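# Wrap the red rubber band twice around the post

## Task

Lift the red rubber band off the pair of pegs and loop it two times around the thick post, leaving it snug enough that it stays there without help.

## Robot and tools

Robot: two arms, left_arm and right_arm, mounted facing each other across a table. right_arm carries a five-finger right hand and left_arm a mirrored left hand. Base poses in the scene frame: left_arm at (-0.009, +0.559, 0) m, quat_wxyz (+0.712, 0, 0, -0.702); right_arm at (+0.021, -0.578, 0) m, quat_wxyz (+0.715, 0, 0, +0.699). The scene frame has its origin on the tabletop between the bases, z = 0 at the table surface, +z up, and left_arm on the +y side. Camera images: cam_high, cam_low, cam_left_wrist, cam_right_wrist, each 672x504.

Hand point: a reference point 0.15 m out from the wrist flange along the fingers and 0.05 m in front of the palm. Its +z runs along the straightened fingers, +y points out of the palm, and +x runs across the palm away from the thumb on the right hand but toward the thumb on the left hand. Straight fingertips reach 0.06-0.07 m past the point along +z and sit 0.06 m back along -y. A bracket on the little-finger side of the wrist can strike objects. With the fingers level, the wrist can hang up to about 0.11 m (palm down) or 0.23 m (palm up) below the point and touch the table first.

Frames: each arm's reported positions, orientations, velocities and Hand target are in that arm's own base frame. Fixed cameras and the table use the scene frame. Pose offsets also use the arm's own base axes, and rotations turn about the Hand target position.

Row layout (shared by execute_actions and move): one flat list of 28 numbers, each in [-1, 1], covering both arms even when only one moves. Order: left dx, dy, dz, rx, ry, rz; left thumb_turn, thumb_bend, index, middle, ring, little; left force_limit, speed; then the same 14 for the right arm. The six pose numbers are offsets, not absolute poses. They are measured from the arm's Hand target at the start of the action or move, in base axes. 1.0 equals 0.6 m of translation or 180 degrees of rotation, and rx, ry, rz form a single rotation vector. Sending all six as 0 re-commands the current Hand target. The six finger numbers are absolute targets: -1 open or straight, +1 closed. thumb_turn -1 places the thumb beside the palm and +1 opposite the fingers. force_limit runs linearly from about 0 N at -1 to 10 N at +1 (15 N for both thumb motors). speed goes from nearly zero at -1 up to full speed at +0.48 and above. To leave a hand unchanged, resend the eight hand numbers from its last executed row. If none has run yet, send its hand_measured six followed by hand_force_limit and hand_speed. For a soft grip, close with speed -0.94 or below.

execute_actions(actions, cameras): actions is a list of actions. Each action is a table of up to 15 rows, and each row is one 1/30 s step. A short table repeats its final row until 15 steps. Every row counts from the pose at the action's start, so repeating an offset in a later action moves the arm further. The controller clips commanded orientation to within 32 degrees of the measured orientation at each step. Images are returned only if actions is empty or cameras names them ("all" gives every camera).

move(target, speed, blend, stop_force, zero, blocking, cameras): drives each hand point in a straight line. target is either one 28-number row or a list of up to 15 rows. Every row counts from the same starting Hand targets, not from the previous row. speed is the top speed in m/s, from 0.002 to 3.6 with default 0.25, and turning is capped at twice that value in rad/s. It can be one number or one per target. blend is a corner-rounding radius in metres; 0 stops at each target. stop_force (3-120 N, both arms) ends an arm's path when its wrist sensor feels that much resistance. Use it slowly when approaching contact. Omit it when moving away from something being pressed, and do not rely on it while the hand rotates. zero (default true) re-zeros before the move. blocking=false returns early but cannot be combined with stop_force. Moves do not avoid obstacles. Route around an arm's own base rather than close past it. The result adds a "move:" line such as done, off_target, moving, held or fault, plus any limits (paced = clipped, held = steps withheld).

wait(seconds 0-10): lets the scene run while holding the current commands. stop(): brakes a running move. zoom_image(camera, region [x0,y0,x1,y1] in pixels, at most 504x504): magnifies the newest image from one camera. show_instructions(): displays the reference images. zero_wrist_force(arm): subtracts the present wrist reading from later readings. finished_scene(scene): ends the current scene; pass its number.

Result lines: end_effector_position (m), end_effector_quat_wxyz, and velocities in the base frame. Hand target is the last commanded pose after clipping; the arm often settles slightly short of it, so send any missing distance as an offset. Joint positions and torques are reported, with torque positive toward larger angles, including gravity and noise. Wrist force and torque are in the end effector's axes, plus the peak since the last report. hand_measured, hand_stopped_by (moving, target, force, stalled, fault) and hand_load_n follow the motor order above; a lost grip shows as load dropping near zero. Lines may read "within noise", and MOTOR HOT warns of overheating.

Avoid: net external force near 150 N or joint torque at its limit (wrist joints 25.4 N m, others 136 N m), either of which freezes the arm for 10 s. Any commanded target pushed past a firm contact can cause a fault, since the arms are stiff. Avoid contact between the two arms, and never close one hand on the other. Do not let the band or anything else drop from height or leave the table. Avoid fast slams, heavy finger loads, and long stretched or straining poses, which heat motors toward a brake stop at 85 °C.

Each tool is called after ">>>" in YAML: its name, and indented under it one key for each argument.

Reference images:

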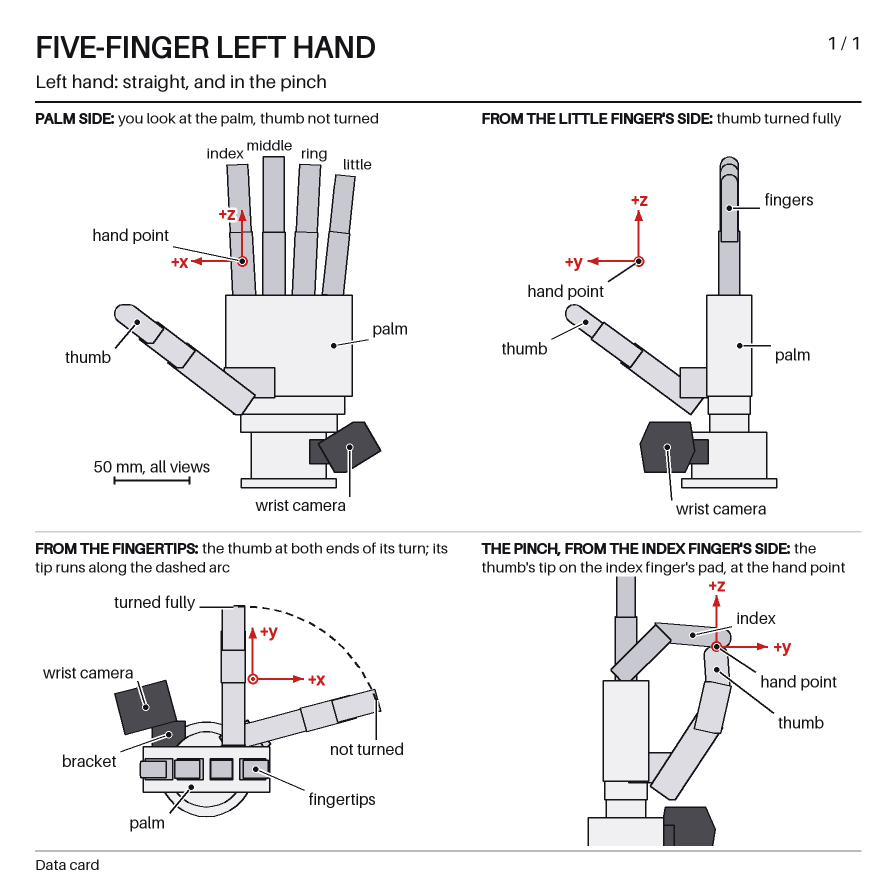

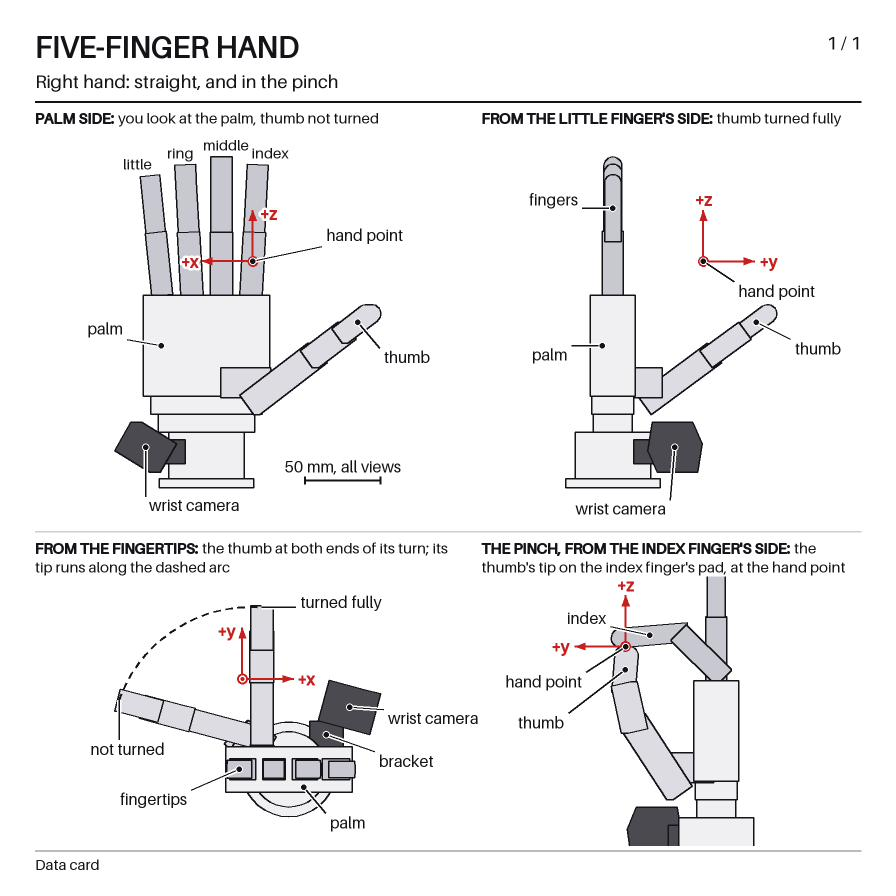

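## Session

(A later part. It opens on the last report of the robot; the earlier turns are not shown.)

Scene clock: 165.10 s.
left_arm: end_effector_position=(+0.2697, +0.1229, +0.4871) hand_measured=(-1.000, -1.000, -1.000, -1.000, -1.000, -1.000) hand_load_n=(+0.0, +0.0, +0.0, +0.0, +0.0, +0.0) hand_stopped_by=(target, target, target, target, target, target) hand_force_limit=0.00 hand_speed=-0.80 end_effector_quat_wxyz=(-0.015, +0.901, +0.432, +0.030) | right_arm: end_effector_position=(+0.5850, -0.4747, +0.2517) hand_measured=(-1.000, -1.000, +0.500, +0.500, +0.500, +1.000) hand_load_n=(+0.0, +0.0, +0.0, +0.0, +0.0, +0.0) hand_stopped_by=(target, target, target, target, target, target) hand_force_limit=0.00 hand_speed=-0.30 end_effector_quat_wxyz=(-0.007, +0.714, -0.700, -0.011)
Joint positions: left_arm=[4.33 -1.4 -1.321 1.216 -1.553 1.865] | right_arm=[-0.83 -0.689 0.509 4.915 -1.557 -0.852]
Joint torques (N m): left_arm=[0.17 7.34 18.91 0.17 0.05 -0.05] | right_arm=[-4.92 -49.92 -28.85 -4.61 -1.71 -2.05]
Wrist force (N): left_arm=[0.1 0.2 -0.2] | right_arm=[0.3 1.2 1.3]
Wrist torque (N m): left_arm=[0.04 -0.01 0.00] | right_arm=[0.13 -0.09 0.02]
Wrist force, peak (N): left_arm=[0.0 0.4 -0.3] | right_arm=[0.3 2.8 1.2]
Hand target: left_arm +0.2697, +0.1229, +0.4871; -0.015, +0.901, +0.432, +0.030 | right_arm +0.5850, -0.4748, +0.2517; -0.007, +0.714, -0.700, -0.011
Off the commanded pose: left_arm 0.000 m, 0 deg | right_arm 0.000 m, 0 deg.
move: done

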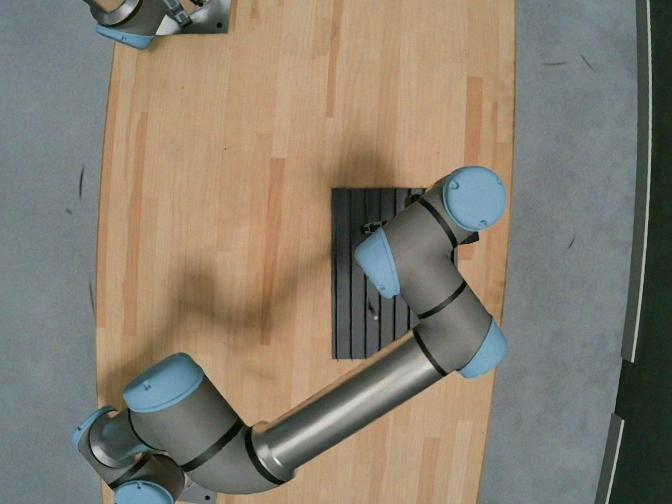

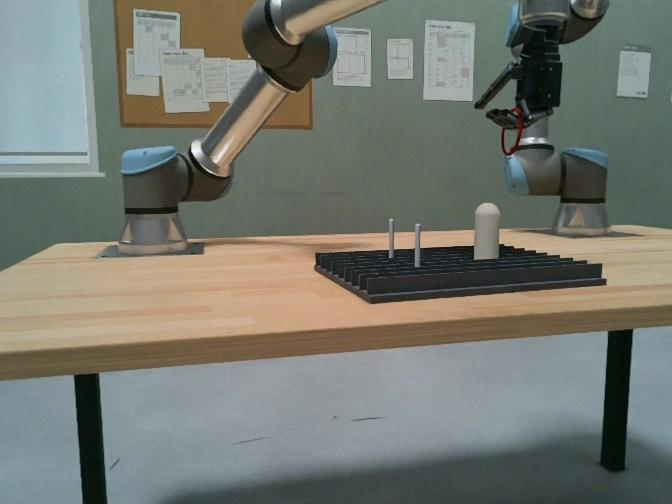

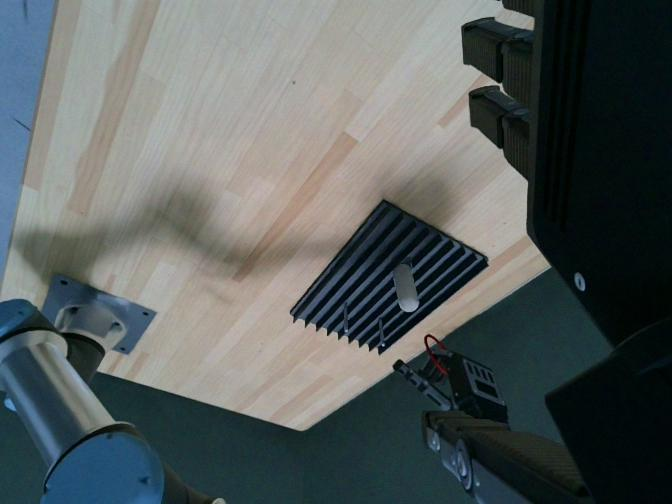

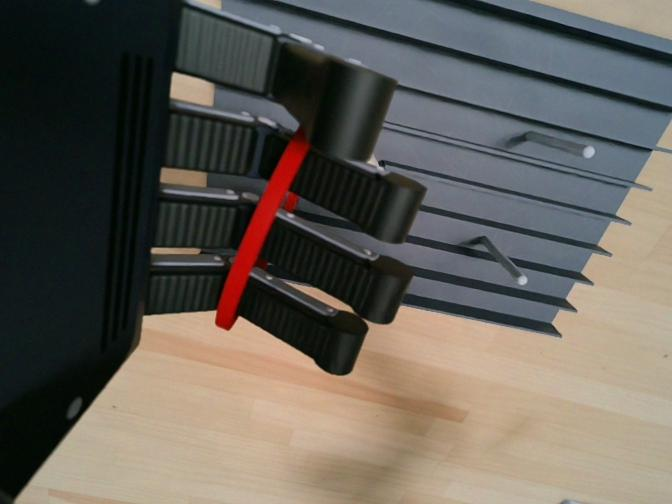

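>>> move:
  target:
    - [0,0,0,0,0,0,-1,-1,-1,-1,-1,-1,0,-0.8, 0,0,-0.2,0,0,0,-1,-1,0.5,0.5,0.5,1,0,-0.3]
  speed: 0.12
  stop_force: 8
  cameras: ["all"]

>>> zoom_image:
  camera: "cam_low"
  region: [430, 130, 540, 270]

>>> zoom_image:
  camera: "cam_right_wrist"
  region: [100, 0, 450, 350]

>>> zoom_image:
  camera: "cam_left_wrist"
  region: [340, 210, 480, 350]

Scene clock: 167.43 s.
left_arm: end_effector_position=(+0.2697, +0.1229, +0.4871) hand_measured=(-1.000, -1.000, -1.000, -1.000, -1.000, -1.000) hand_load_n=(+0.0, +0.0, +0.0, +0.0, -0.5, +0.0) hand_stopped_by=(target, target, target, target, target, target) hand_force_limit=0.00 hand_speed=-0.80 end_effector_quat_wxyz=(-0.015, +0.901, +0.432, +0.030) | right_arm: end_effector_position=(+0.5850, -0.4747, +0.1317) hand_measured=(-1.000, -1.000, +0.500, +0.500, +0.500, +1.000) hand_load_n=(+0.0, +0.0, +0.0, +0.0, +0.0, +0.0) hand_stopped_by=(target, target, target, target, target, target) hand_force_limit=0.00 hand_speed=-0.30 end_effector_quat_wxyz=(-0.007, +0.714, -0.700, -0.011)
Joint positions: left_arm=[4.33 -1.4 -1.321 1.216 -1.553 1.865] | right_arm=[-0.83 -0.699 0.835 4.599 -1.557 -0.852]
Joint torques (N m): left_arm=[0.81 7.44 17.27 0.01 0.29 0.06] | right_arm=[-6.88 -64.06 -16.45 -5.76 1.69 1.26]
Wrist force (N): left_arm=[0.2 0.2 -0.2] | right_arm=[0.6 1.2 1.5]
Wrist torque (N m): left_arm=[0.05 -0.04 0.00] | right_arm=[0.14 -0.15 0.06]
Wrist force, peak (N): left_arm=[0.2 0.4 -0.1] | right_arm=[0.4 1.4 3.0]
Hand target: left_arm +0.2697, +0.1229, +0.4871; -0.015, +0.901, +0.432, +0.030 | right_arm +0.5850, -0.4748, +0.1317; -0.007, +0.714, -0.700, -0.011
Off the commanded pose: left_arm 0.000 m, 0 deg | right_arm 0.000 m, 0 deg.
move: done

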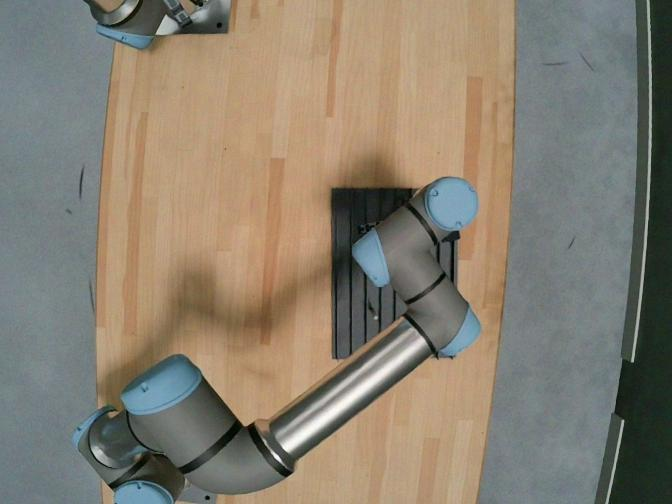

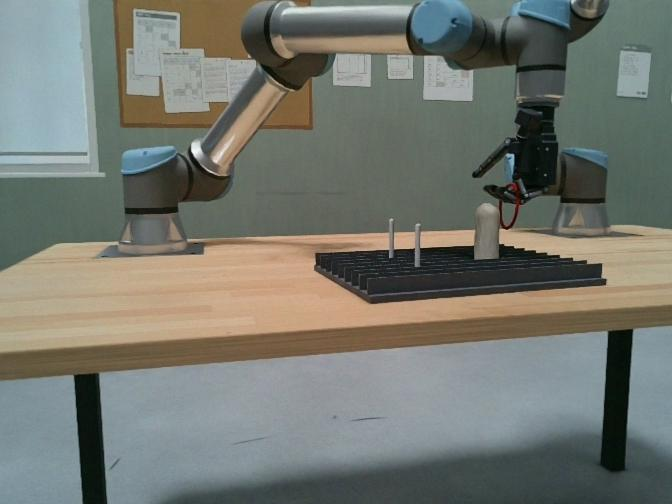

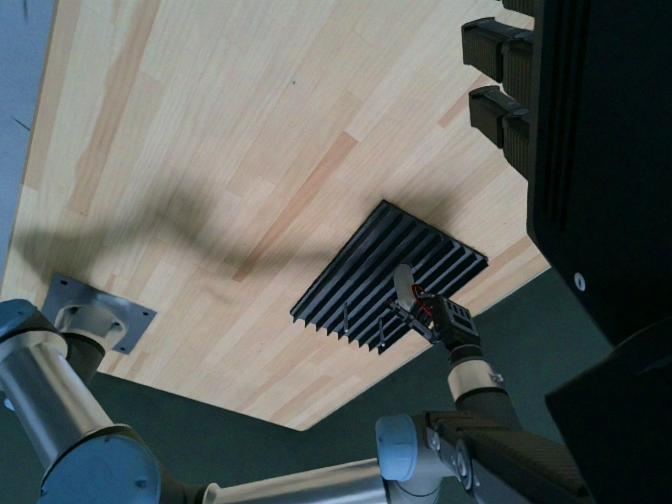

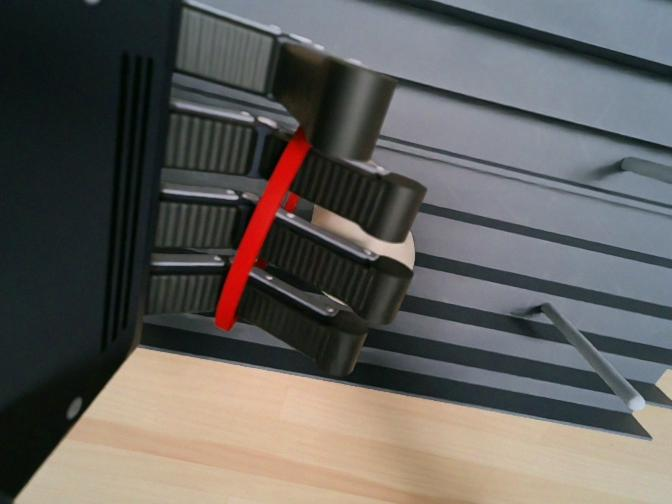

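Scaled by 3.600 from the camera's 672x504 image, which has a finer 960x720 frame.

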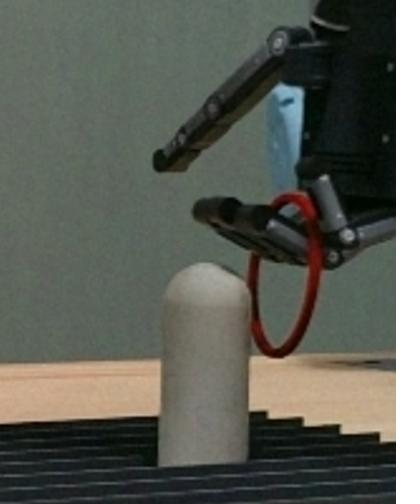

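Scaled by 1.440 from the camera's 672x504 image, which has a finer 960x720 frame.

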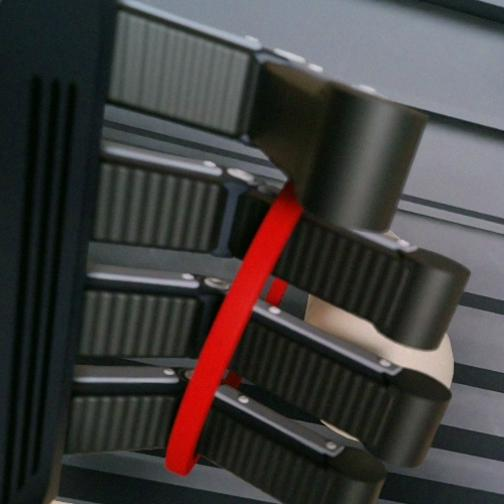

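Scaled by 3.600 from the camera's 672x504 image, which has a finer 960x720 frame.

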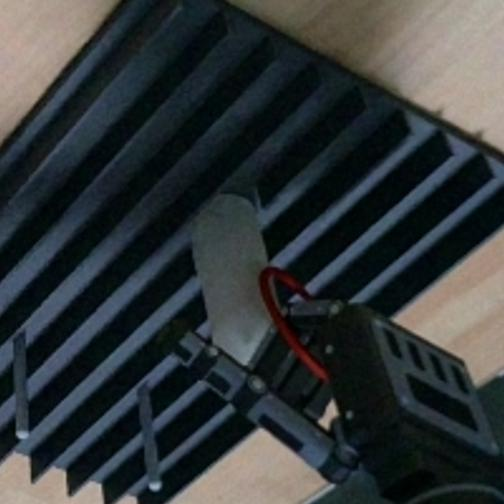

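>>> move:
  target:
    - [0,0,0,0,0,0,-1,-1,-1,-1,-1,-1,0,-0.8, -0.0333,-0.0008,0,0,0,0,-1,-1,0.5,0.5,0.5,1,0,-0.3]
    - [0,0,0,0,0,0,-1,-1,-1,-1,-1,-1,0,-0.8, -0.0833,-0.0019,0.02,0,0,0,-1,-1,0.5,0.5,0.5,1,0,-0.3]
    - [0,0,0,0,0,0,-1,-1,-1,-1,-1,-1,0,-0.8, -0.1417,-0.0032,0.02,0,0,0,-1,-1,0.5,0.5,0.5,1,0,-0.3]
  speed: 0.08
  stop_force: 12
  cameras: ["all"]

>>> zoom_image:
  camera: "cam_low"
  region: [420, 130, 530, 270]

>>> zoom_image:
  camera: "cam_right_wrist"
  region: [100, 0, 450, 350]

>>> zoom_image:
  camera: "cam_left_wrist"
  region: [340, 210, 480, 350]

Scene clock: 173.33 s.
left_arm: end_effector_position=(+0.2697, +0.1229, +0.4871) hand_measured=(-1.000, -1.000, -1.000, -1.000, -1.000, -1.000) hand_load_n=(+0.0, +0.0, +0.0, +0.0, +0.0, +0.0) hand_stopped_by=(target, target, target, target, target, target) hand_force_limit=0.00 hand_speed=-0.80 end_effector_quat_wxyz=(-0.015, +0.901, +0.432, +0.030) | right_arm: end_effector_position=(+0.5000, -0.4767, +0.1437) hand_measured=(-1.000, -1.000, +0.500, +0.500, +0.500, +1.000) hand_load_n=(+0.0, +0.0, +0.0, +0.5, +0.0, +0.0) hand_stopped_by=(target, target, target, target, target, target) hand_force_limit=0.00 hand_speed=-0.30 end_effector_quat_wxyz=(-0.007, +0.714, -0.700, -0.011)
Joint positions: left_arm=[4.33 -1.4 -1.321 1.216 -1.553 1.865] | right_arm=[-0.915 -0.885 1.133 4.488 -1.559 -0.936]
Joint torques (N m): left_arm=[1.06 7.42 16.94 0.21 0.13 0.11] | right_arm=[10.17 -56.56 -15.46 0.34 1.45 2.49]
Wrist force (N): left_arm=[0.3 0.2 0.1] | right_arm=[0.3 1.1 1.3]
Wrist torque (N m): left_arm=[0.02 -0.05 0.01] | right_arm=[0.14 -0.09 -0.03]
Wrist force, peak (N): left_arm=[0.4 0.3 -0.2] | right_arm=[0.4 1.4 1.9]
Hand target: left_arm +0.2697, +0.1229, +0.4871; -0.015, +0.901, +0.432, +0.030 | right_arm +0.5000, -0.4767, +0.1437; -0.007, +0.714, -0.700, -0.011
Off the commanded pose: left_arm 0.000 m, 0 deg | right_arm 0.000 m, 0 deg.
move: done

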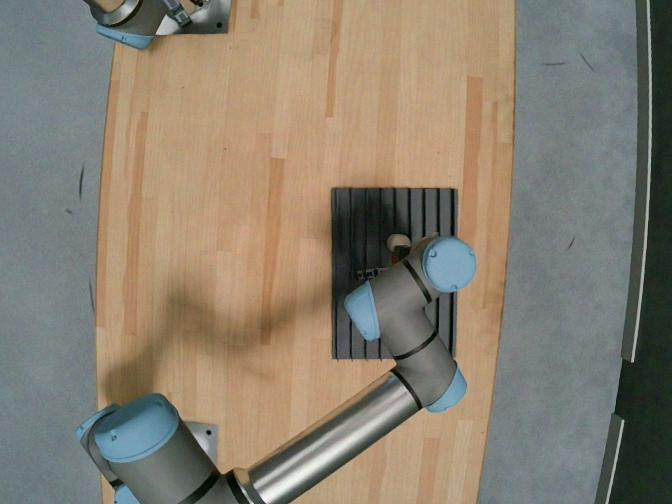

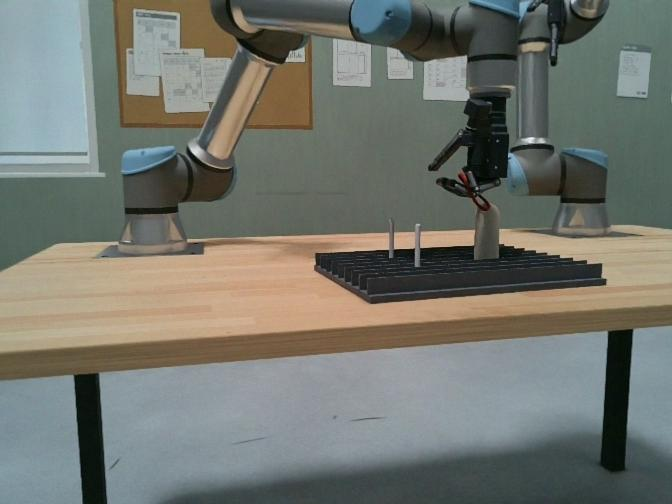

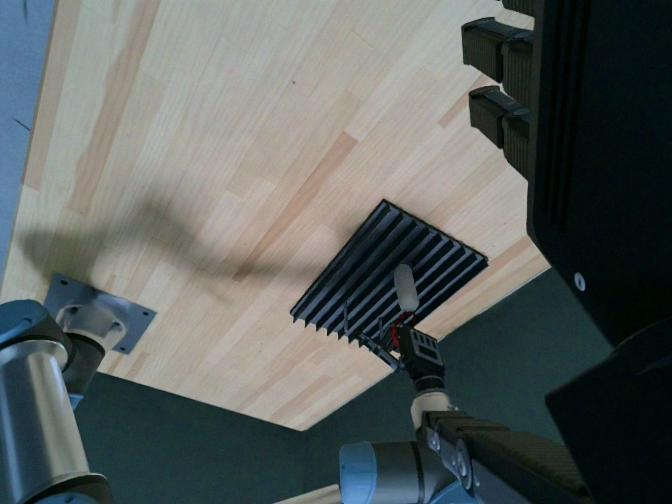

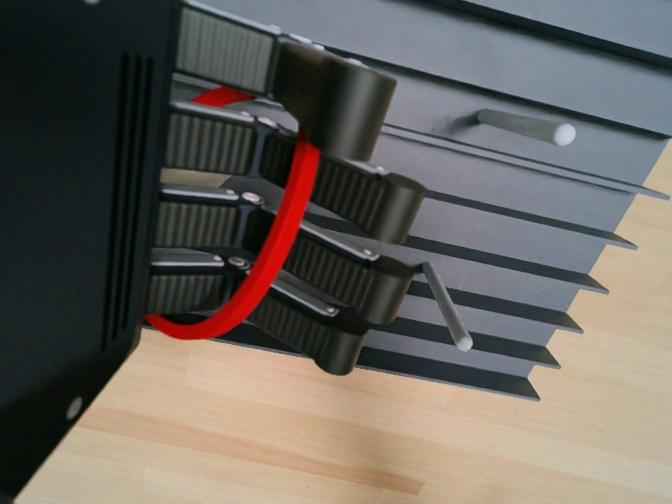

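Scaled by 3.600 from the camera's 672x504 image, which has a finer 960x720 frame.

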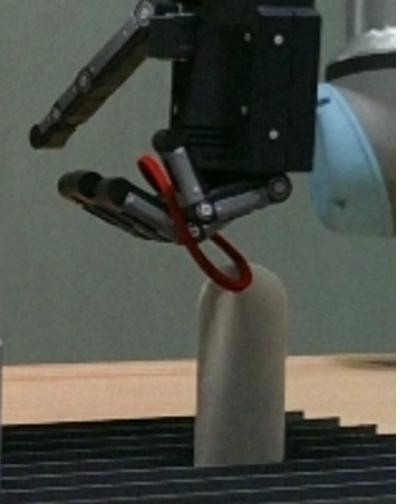

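Scaled by 1.440 from the camera's 672x504 image, which has a finer 960x720 frame.

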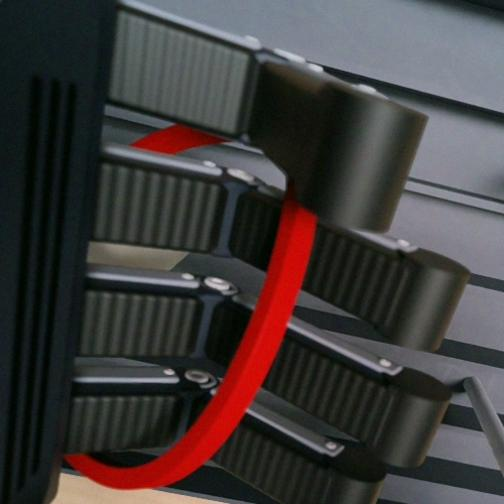

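Scaled by 3.600 from the camera's 672x504 image, which has a finer 960x720 frame.

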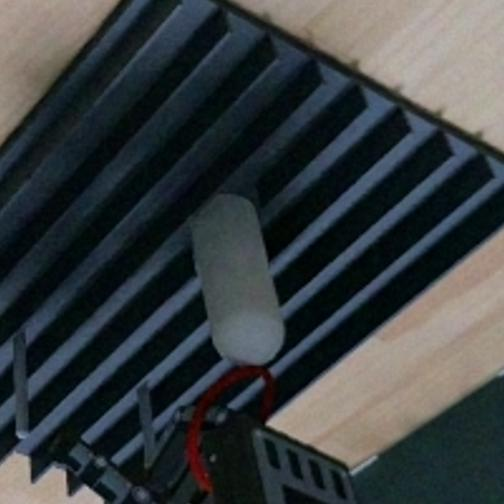

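>>> move:
  target:
    - [0,0,0,0,0,0,-1,-1,-1,-1,-1,-1,0,-0.8, 0,0,0.12,0,0,0,-1,-1,0.5,0.5,0.5,1,0,-0.3]
    - [0,0,0,0,0,0,-1,-1,-1,-1,-1,-1,0,-0.8, 0.1417,0.0032,0.12,0,0,0,-1,-1,0.5,0.5,0.5,1,0,-0.3]
  speed: 0.15
  cameras: ["all"]

>>> zoom_image:
  camera: "cam_low"
  region: [430, 80, 550, 250]

>>> zoom_image:
  camera: "cam_right_wrist"
  region: [100, 0, 450, 350]

Scene clock: 176.13 s.
left_arm: end_effector_position=(+0.2697, +0.1229, +0.4871) hand_measured=(-1.000, -1.000, -1.000, -1.000, -1.000, -1.000) hand_load_n=(+0.0, +0.0, +0.0, +0.0, +0.0, +0.0) hand_stopped_by=(target, target, target, target, target, target) hand_force_limit=0.00 hand_speed=-0.80 end_effector_quat_wxyz=(-0.015, +0.901, +0.432, +0.030) | right_arm: end_effector_position=(+0.5850, -0.4747, +0.2157) hand_measured=(-1.000, -1.000, +0.500, +0.500, +0.500, +1.000) hand_load_n=(+0.0, +0.0, +0.0, +0.5, +0.0, +0.0) hand_stopped_by=(target, target, target, target, target, target) hand_force_limit=0.00 hand_speed=-0.30 end_effector_quat_wxyz=(-0.007, +0.714, -0.700, -0.011)
Joint positions: left_arm=[4.33 -1.4 -1.321 1.216 -1.553 1.865] | right_arm=[-0.83 -0.709 0.637 4.806 -1.557 -0.852]
Joint torques (N m): left_arm=[0.78 7.36 17.97 0.19 -0.2 0.13] | right_arm=[-5.27 -49.9 -29.71 -4.12 -1.54 -1.95]
Wrist force (N): left_arm=[0.0 0.3 -0.3] | right_arm=[0.1 1.1 1.5]
Wrist torque (N m): left_arm=[0.06 -0.01 -0.01] | right_arm=[0.11 -0.06 0.00]
Wrist force, peak (N): left_arm=[0.3 0.4 -0.1] | right_arm=[0.1 1.2 2.8]
Hand target: left_arm +0.2697, +0.1229, +0.4871; -0.015, +0.901, +0.432, +0.030 | right_arm +0.5850, -0.4748, +0.2157; -0.007, +0.714, -0.700, -0.011
Off the commanded pose: left_arm 0.000 m, 0 deg | right_arm 0.000 m, 0 deg.
move: done

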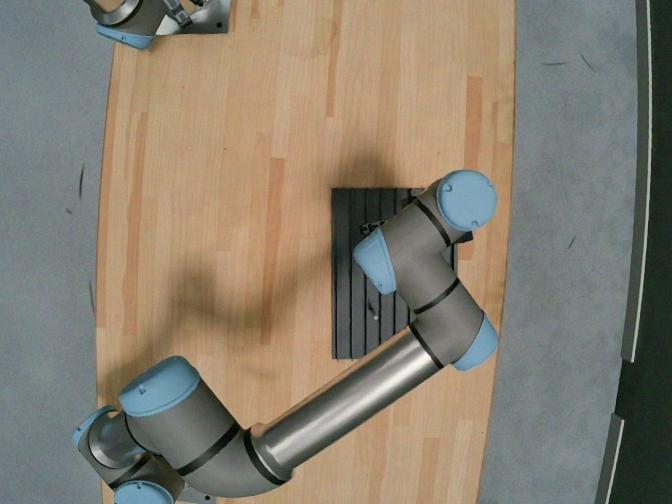

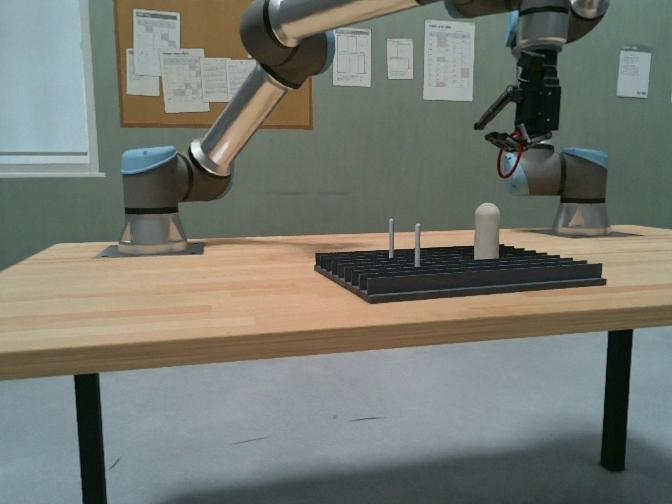

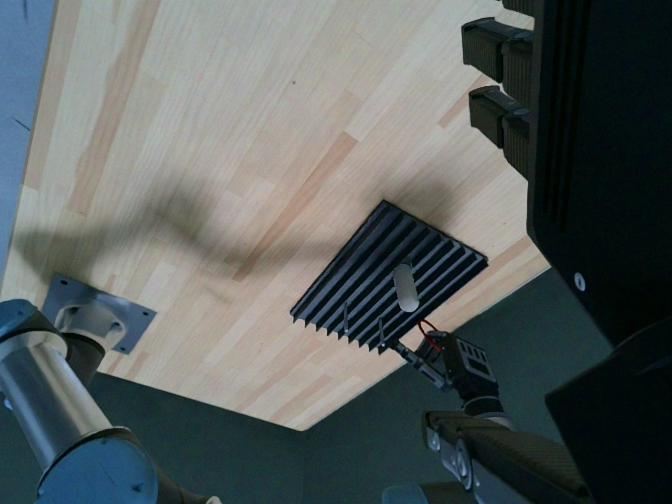

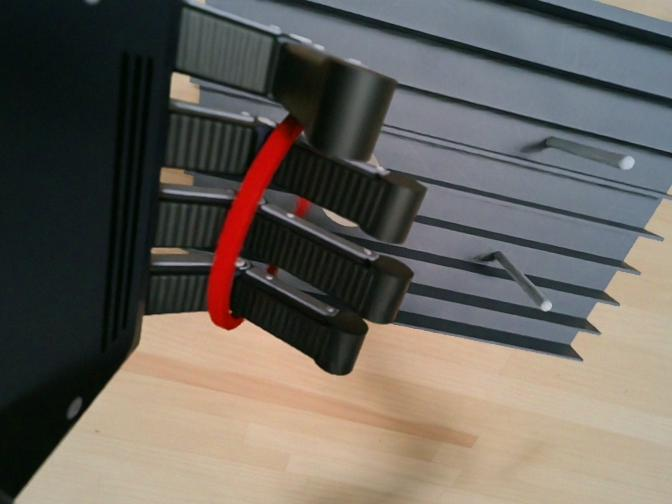

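Scaled by 2.965 from the camera's 672x504 image, which has a finer 960x720 frame.

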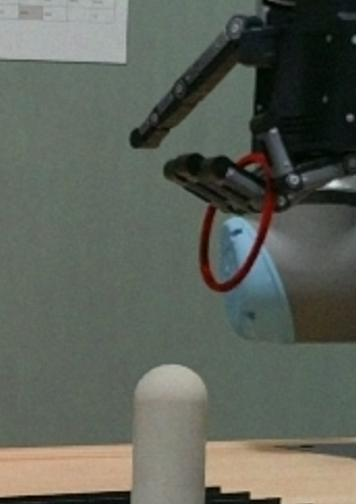

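Scaled by 1.440 from the camera's 672x504 image, which has a finer 960x720 frame.

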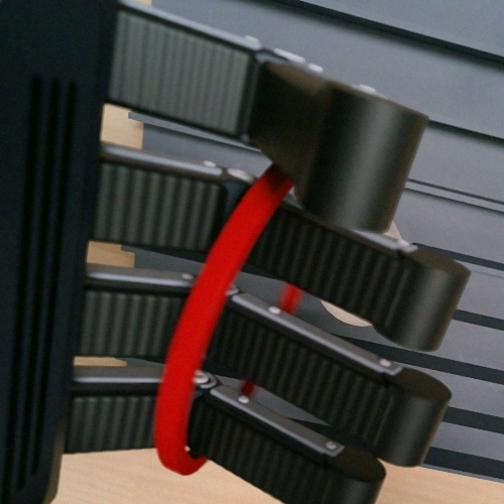

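>>> move:
  target:
    - [0,0,0,0,0,0,-1,-1,-1,-1,-1,-1,0,-0.8, 0.0383,0.0009,0,0,0,0,-1,-1,0.5,0.5,0.5,1,0,-0.3]
    - [0,0,0,0,0,0,-1,-1,-1,-1,-1,-1,0,-0.8, 0.0383,0.0009,-0.1712,0,0,0,-1,-1,0.5,0.5,0.5,1,0,-0.3]
  speed: 0.12
  stop_force: 10
  cameras: ["all"]

>>> zoom_image:
  camera: "cam_low"
  region: [440, 150, 560, 270]

>>> zoom_image:
  camera: "cam_left_wrist"
  region: [340, 210, 480, 350]

Scene clock: 179.63 s.
left_arm: end_effector_position=(+0.2697, +0.1229, +0.4871) hand_measured=(-1.000, -1.000, -1.000, -1.000, -1.000, -1.000) hand_load_n=(-0.5, +0.0, +0.0, +0.0, +0.0, +0.0) hand_stopped_by=(target, target, target, target, target, target) hand_force_limit=0.00 hand_speed=-0.80 end_effector_quat_wxyz=(-0.015, +0.901, +0.432, +0.030) | right_arm: end_effector_position=(+0.6080, -0.4742, +0.1130) hand_measured=(-1.000, -1.000, +0.500, +0.500, +0.500, +1.000) hand_load_n=(+0.0, +0.0, +0.0, +0.0, +0.0, +0.0) hand_stopped_by=(target, target, target, target, target, target) hand_force_limit=0.00 hand_speed=-0.30 end_effector_quat_wxyz=(-0.007, +0.714, -0.700, -0.011)
Joint positions: left_arm=[4.33 -1.4 -1.321 1.216 -1.553 1.865] | right_arm=[-0.81 -0.632 0.758 4.609 -1.557 -0.831]
Joint torques (N m): left_arm=[0.22 7.53 17.93 0.32 -0.04 -0.04] | right_arm=[-10.25 -66.47 -16 -5.57 1.4 -2.6]
Wrist force (N): left_arm=[0.1 0.1 0.0] | right_arm=[0.4 0.9 1.6]
Wrist torque (N m): left_arm=[0.02 -0.02 0.00] | right_arm=[0.09 -0.12 0.03]
Wrist force, peak (N): left_arm=[0.1 0.4 -0.4] | right_arm=[0.4 2.9 1.6]
Hand target: left_arm +0.2697, +0.1229, +0.4871; -0.015, +0.901, +0.432, +0.030 | right_arm +0.6080, -0.4742, +0.1130; -0.007, +0.714, -0.700, -0.011
Off the commanded pose: left_arm 0.000 m, 0 deg | right_arm 0.000 m, 0 deg.
move: done

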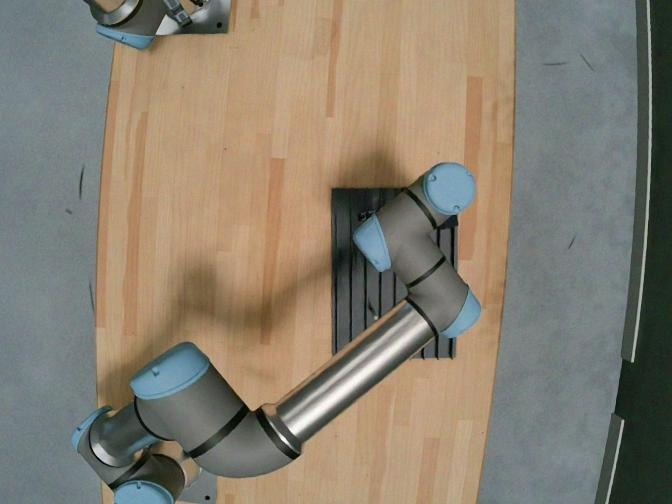

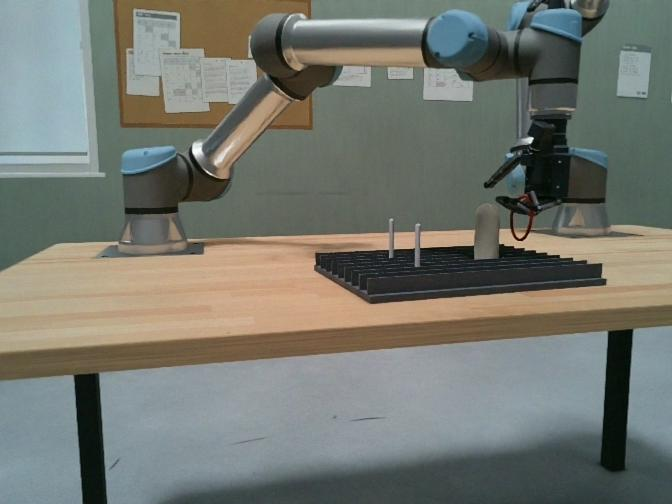

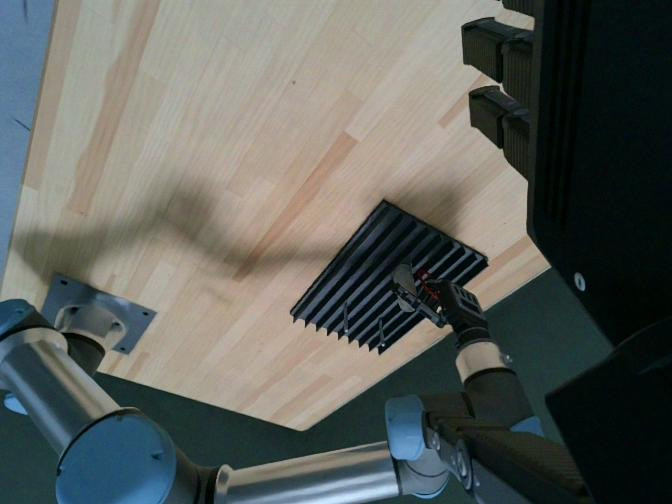

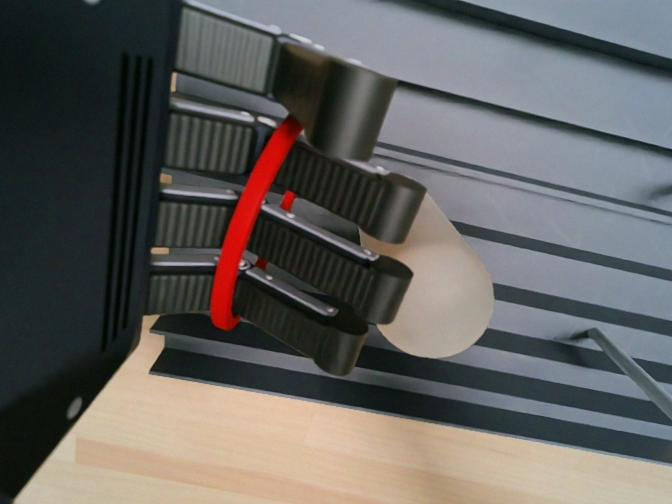

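Scaled by 4.200 from the camera's 672x504 image, which has a finer 960x720 frame.

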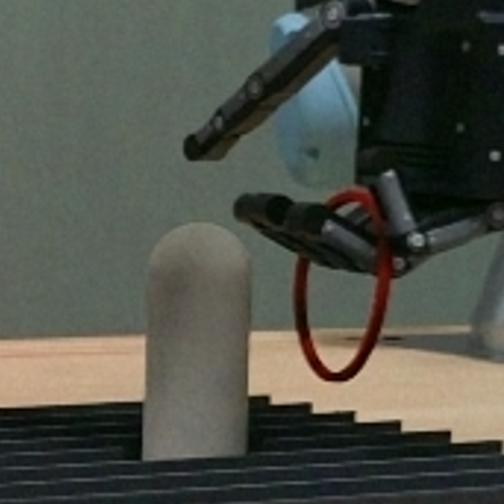

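Scaled by 3.600 from the camera's 672x504 image, which has a finer 960x720 frame.

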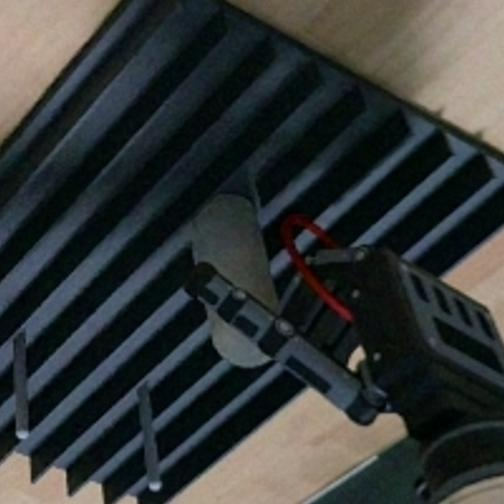

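>>> move:
  target:
    - [0,0,0,0,0,0,-1,-1,-1,-1,-1,-1,0,-0.8, -0.0367,-0.0008,0.0083,0,0,0,-1,-1,0.5,0.5,0.5,1,0,-0.3]
    - [0,0,0,0,0,0,-1,-1,-1,-1,-1,-1,0,-0.8, -0.07,-0.0016,0.0283,0,0,0,-1,-1,0.5,0.5,0.5,1,0,-0.3]
    - [0,0,0,0,0,0,-1,-1,-1,-1,-1,-1,0,-0.8, -0.095,-0.0022,0.04,0,0,0,-1,-1,0.5,0.5,0.5,1,0,-0.3]
  speed: 0.08
  blend: 0.008
  cameras: ["all"]

>>> zoom_image:
  camera: "cam_low"
  region: [440, 150, 560, 270]

>>> zoom_image:
  camera: "cam_left_wrist"
  region: [340, 210, 480, 350]

>>> zoom_image:
  camera: "cam_right_wrist"
  region: [100, 50, 500, 450]

Scene clock: 181.73 s.
left_arm: end_effector_position=(+0.2697, +0.1229, +0.4871) hand_measured=(-1.000, -1.000, -1.000, -1.000, -1.000, -1.000) hand_load_n=(+0.0, +0.0, +0.0, +0.5, +0.0, +0.0) hand_stopped_by=(target, target, target, target, target, target) hand_force_limit=0.00 hand_speed=-0.80 end_effector_quat_wxyz=(-0.015, +0.901, +0.432, +0.030) | right_arm: end_effector_position=(+0.5510, -0.4757, +0.1370) hand_measured=(-1.000, -1.000, +0.500, +0.500, +0.500, +1.000) hand_load_n=(+0.0, -0.5, +0.0, +0.0, +0.0, +0.0) hand_stopped_by=(target, target, target, target, target, target) hand_force_limit=0.00 hand_speed=-0.30 end_effector_quat_wxyz=(-0.007, +0.714, -0.700, -0.011)
Joint positions: left_arm=[4.33 -1.4 -1.321 1.216 -1.553 1.865] | right_arm=[-0.863 -0.779 0.967 4.548 -1.558 -0.884]
Joint torques (N m): left_arm=[0.36 6.53 17.43 0.12 -0.03 -0.01] | right_arm=[10.05 -58.66 -19.51 0.36 -0.21 2.73]
Wrist force (N): left_arm=[0.1 0.0 0.0] | right_arm=[0.4 1.0 1.4]
Wrist torque (N m): left_arm=[0.00 -0.01 0.01] | right_arm=[0.10 -0.11 0.00]
Wrist force, peak (N): left_arm=[0.2 0.5 0.0] | right_arm=[0.5 1.3 2.0]
Hand target: left_arm +0.2697, +0.1229, +0.4871; -0.015, +0.901, +0.432, +0.030 | right_arm +0.5510, -0.4755, +0.1370; -0.007, +0.714, -0.700, -0.011
Off the commanded pose: left_arm 0.000 m, 0 deg | right_arm 0.000 m, 0 deg.
move: done

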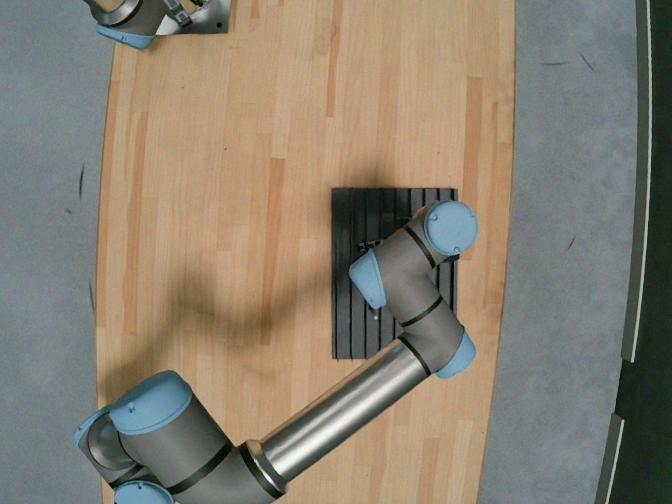

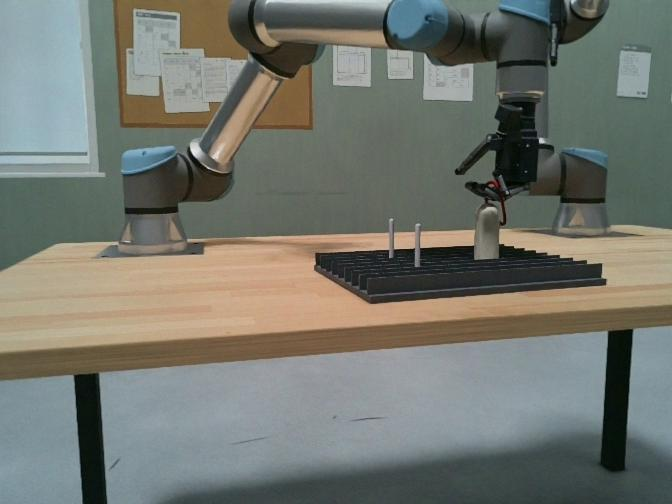

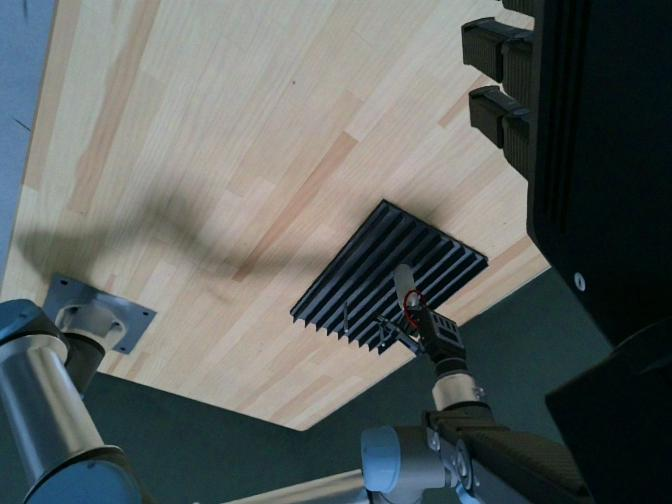

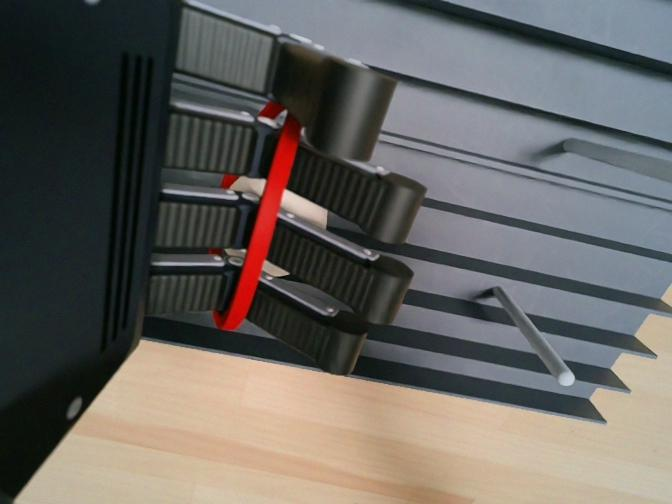

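Scaled by 4.200 from the camera's 672x504 image, which has a finer 960x720 frame.

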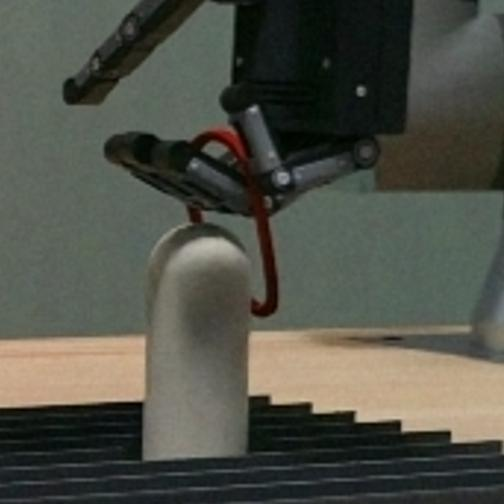

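Scaled by 3.600 from the camera's 672x504 image, which has a finer 960x720 frame.

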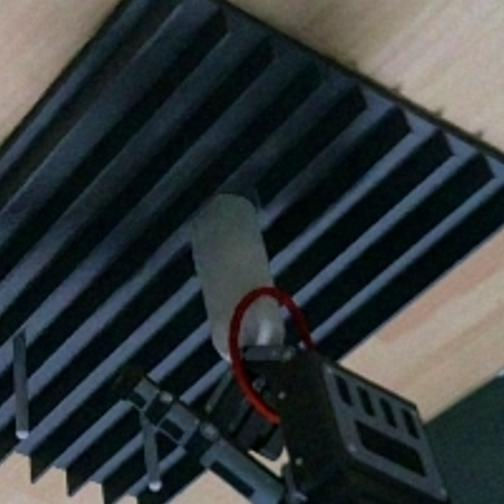

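Scaled by 1.260 from the camera's 672x504 image, which has a finer 960x720 frame.

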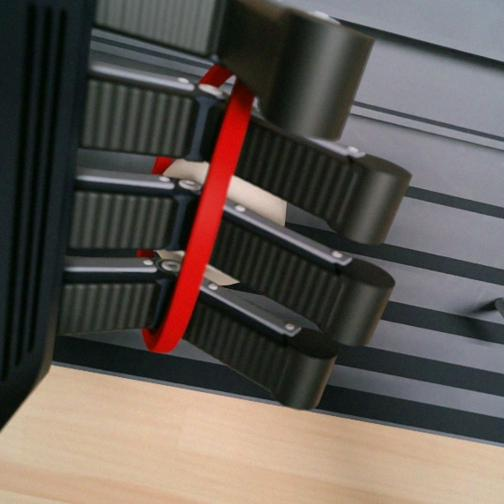

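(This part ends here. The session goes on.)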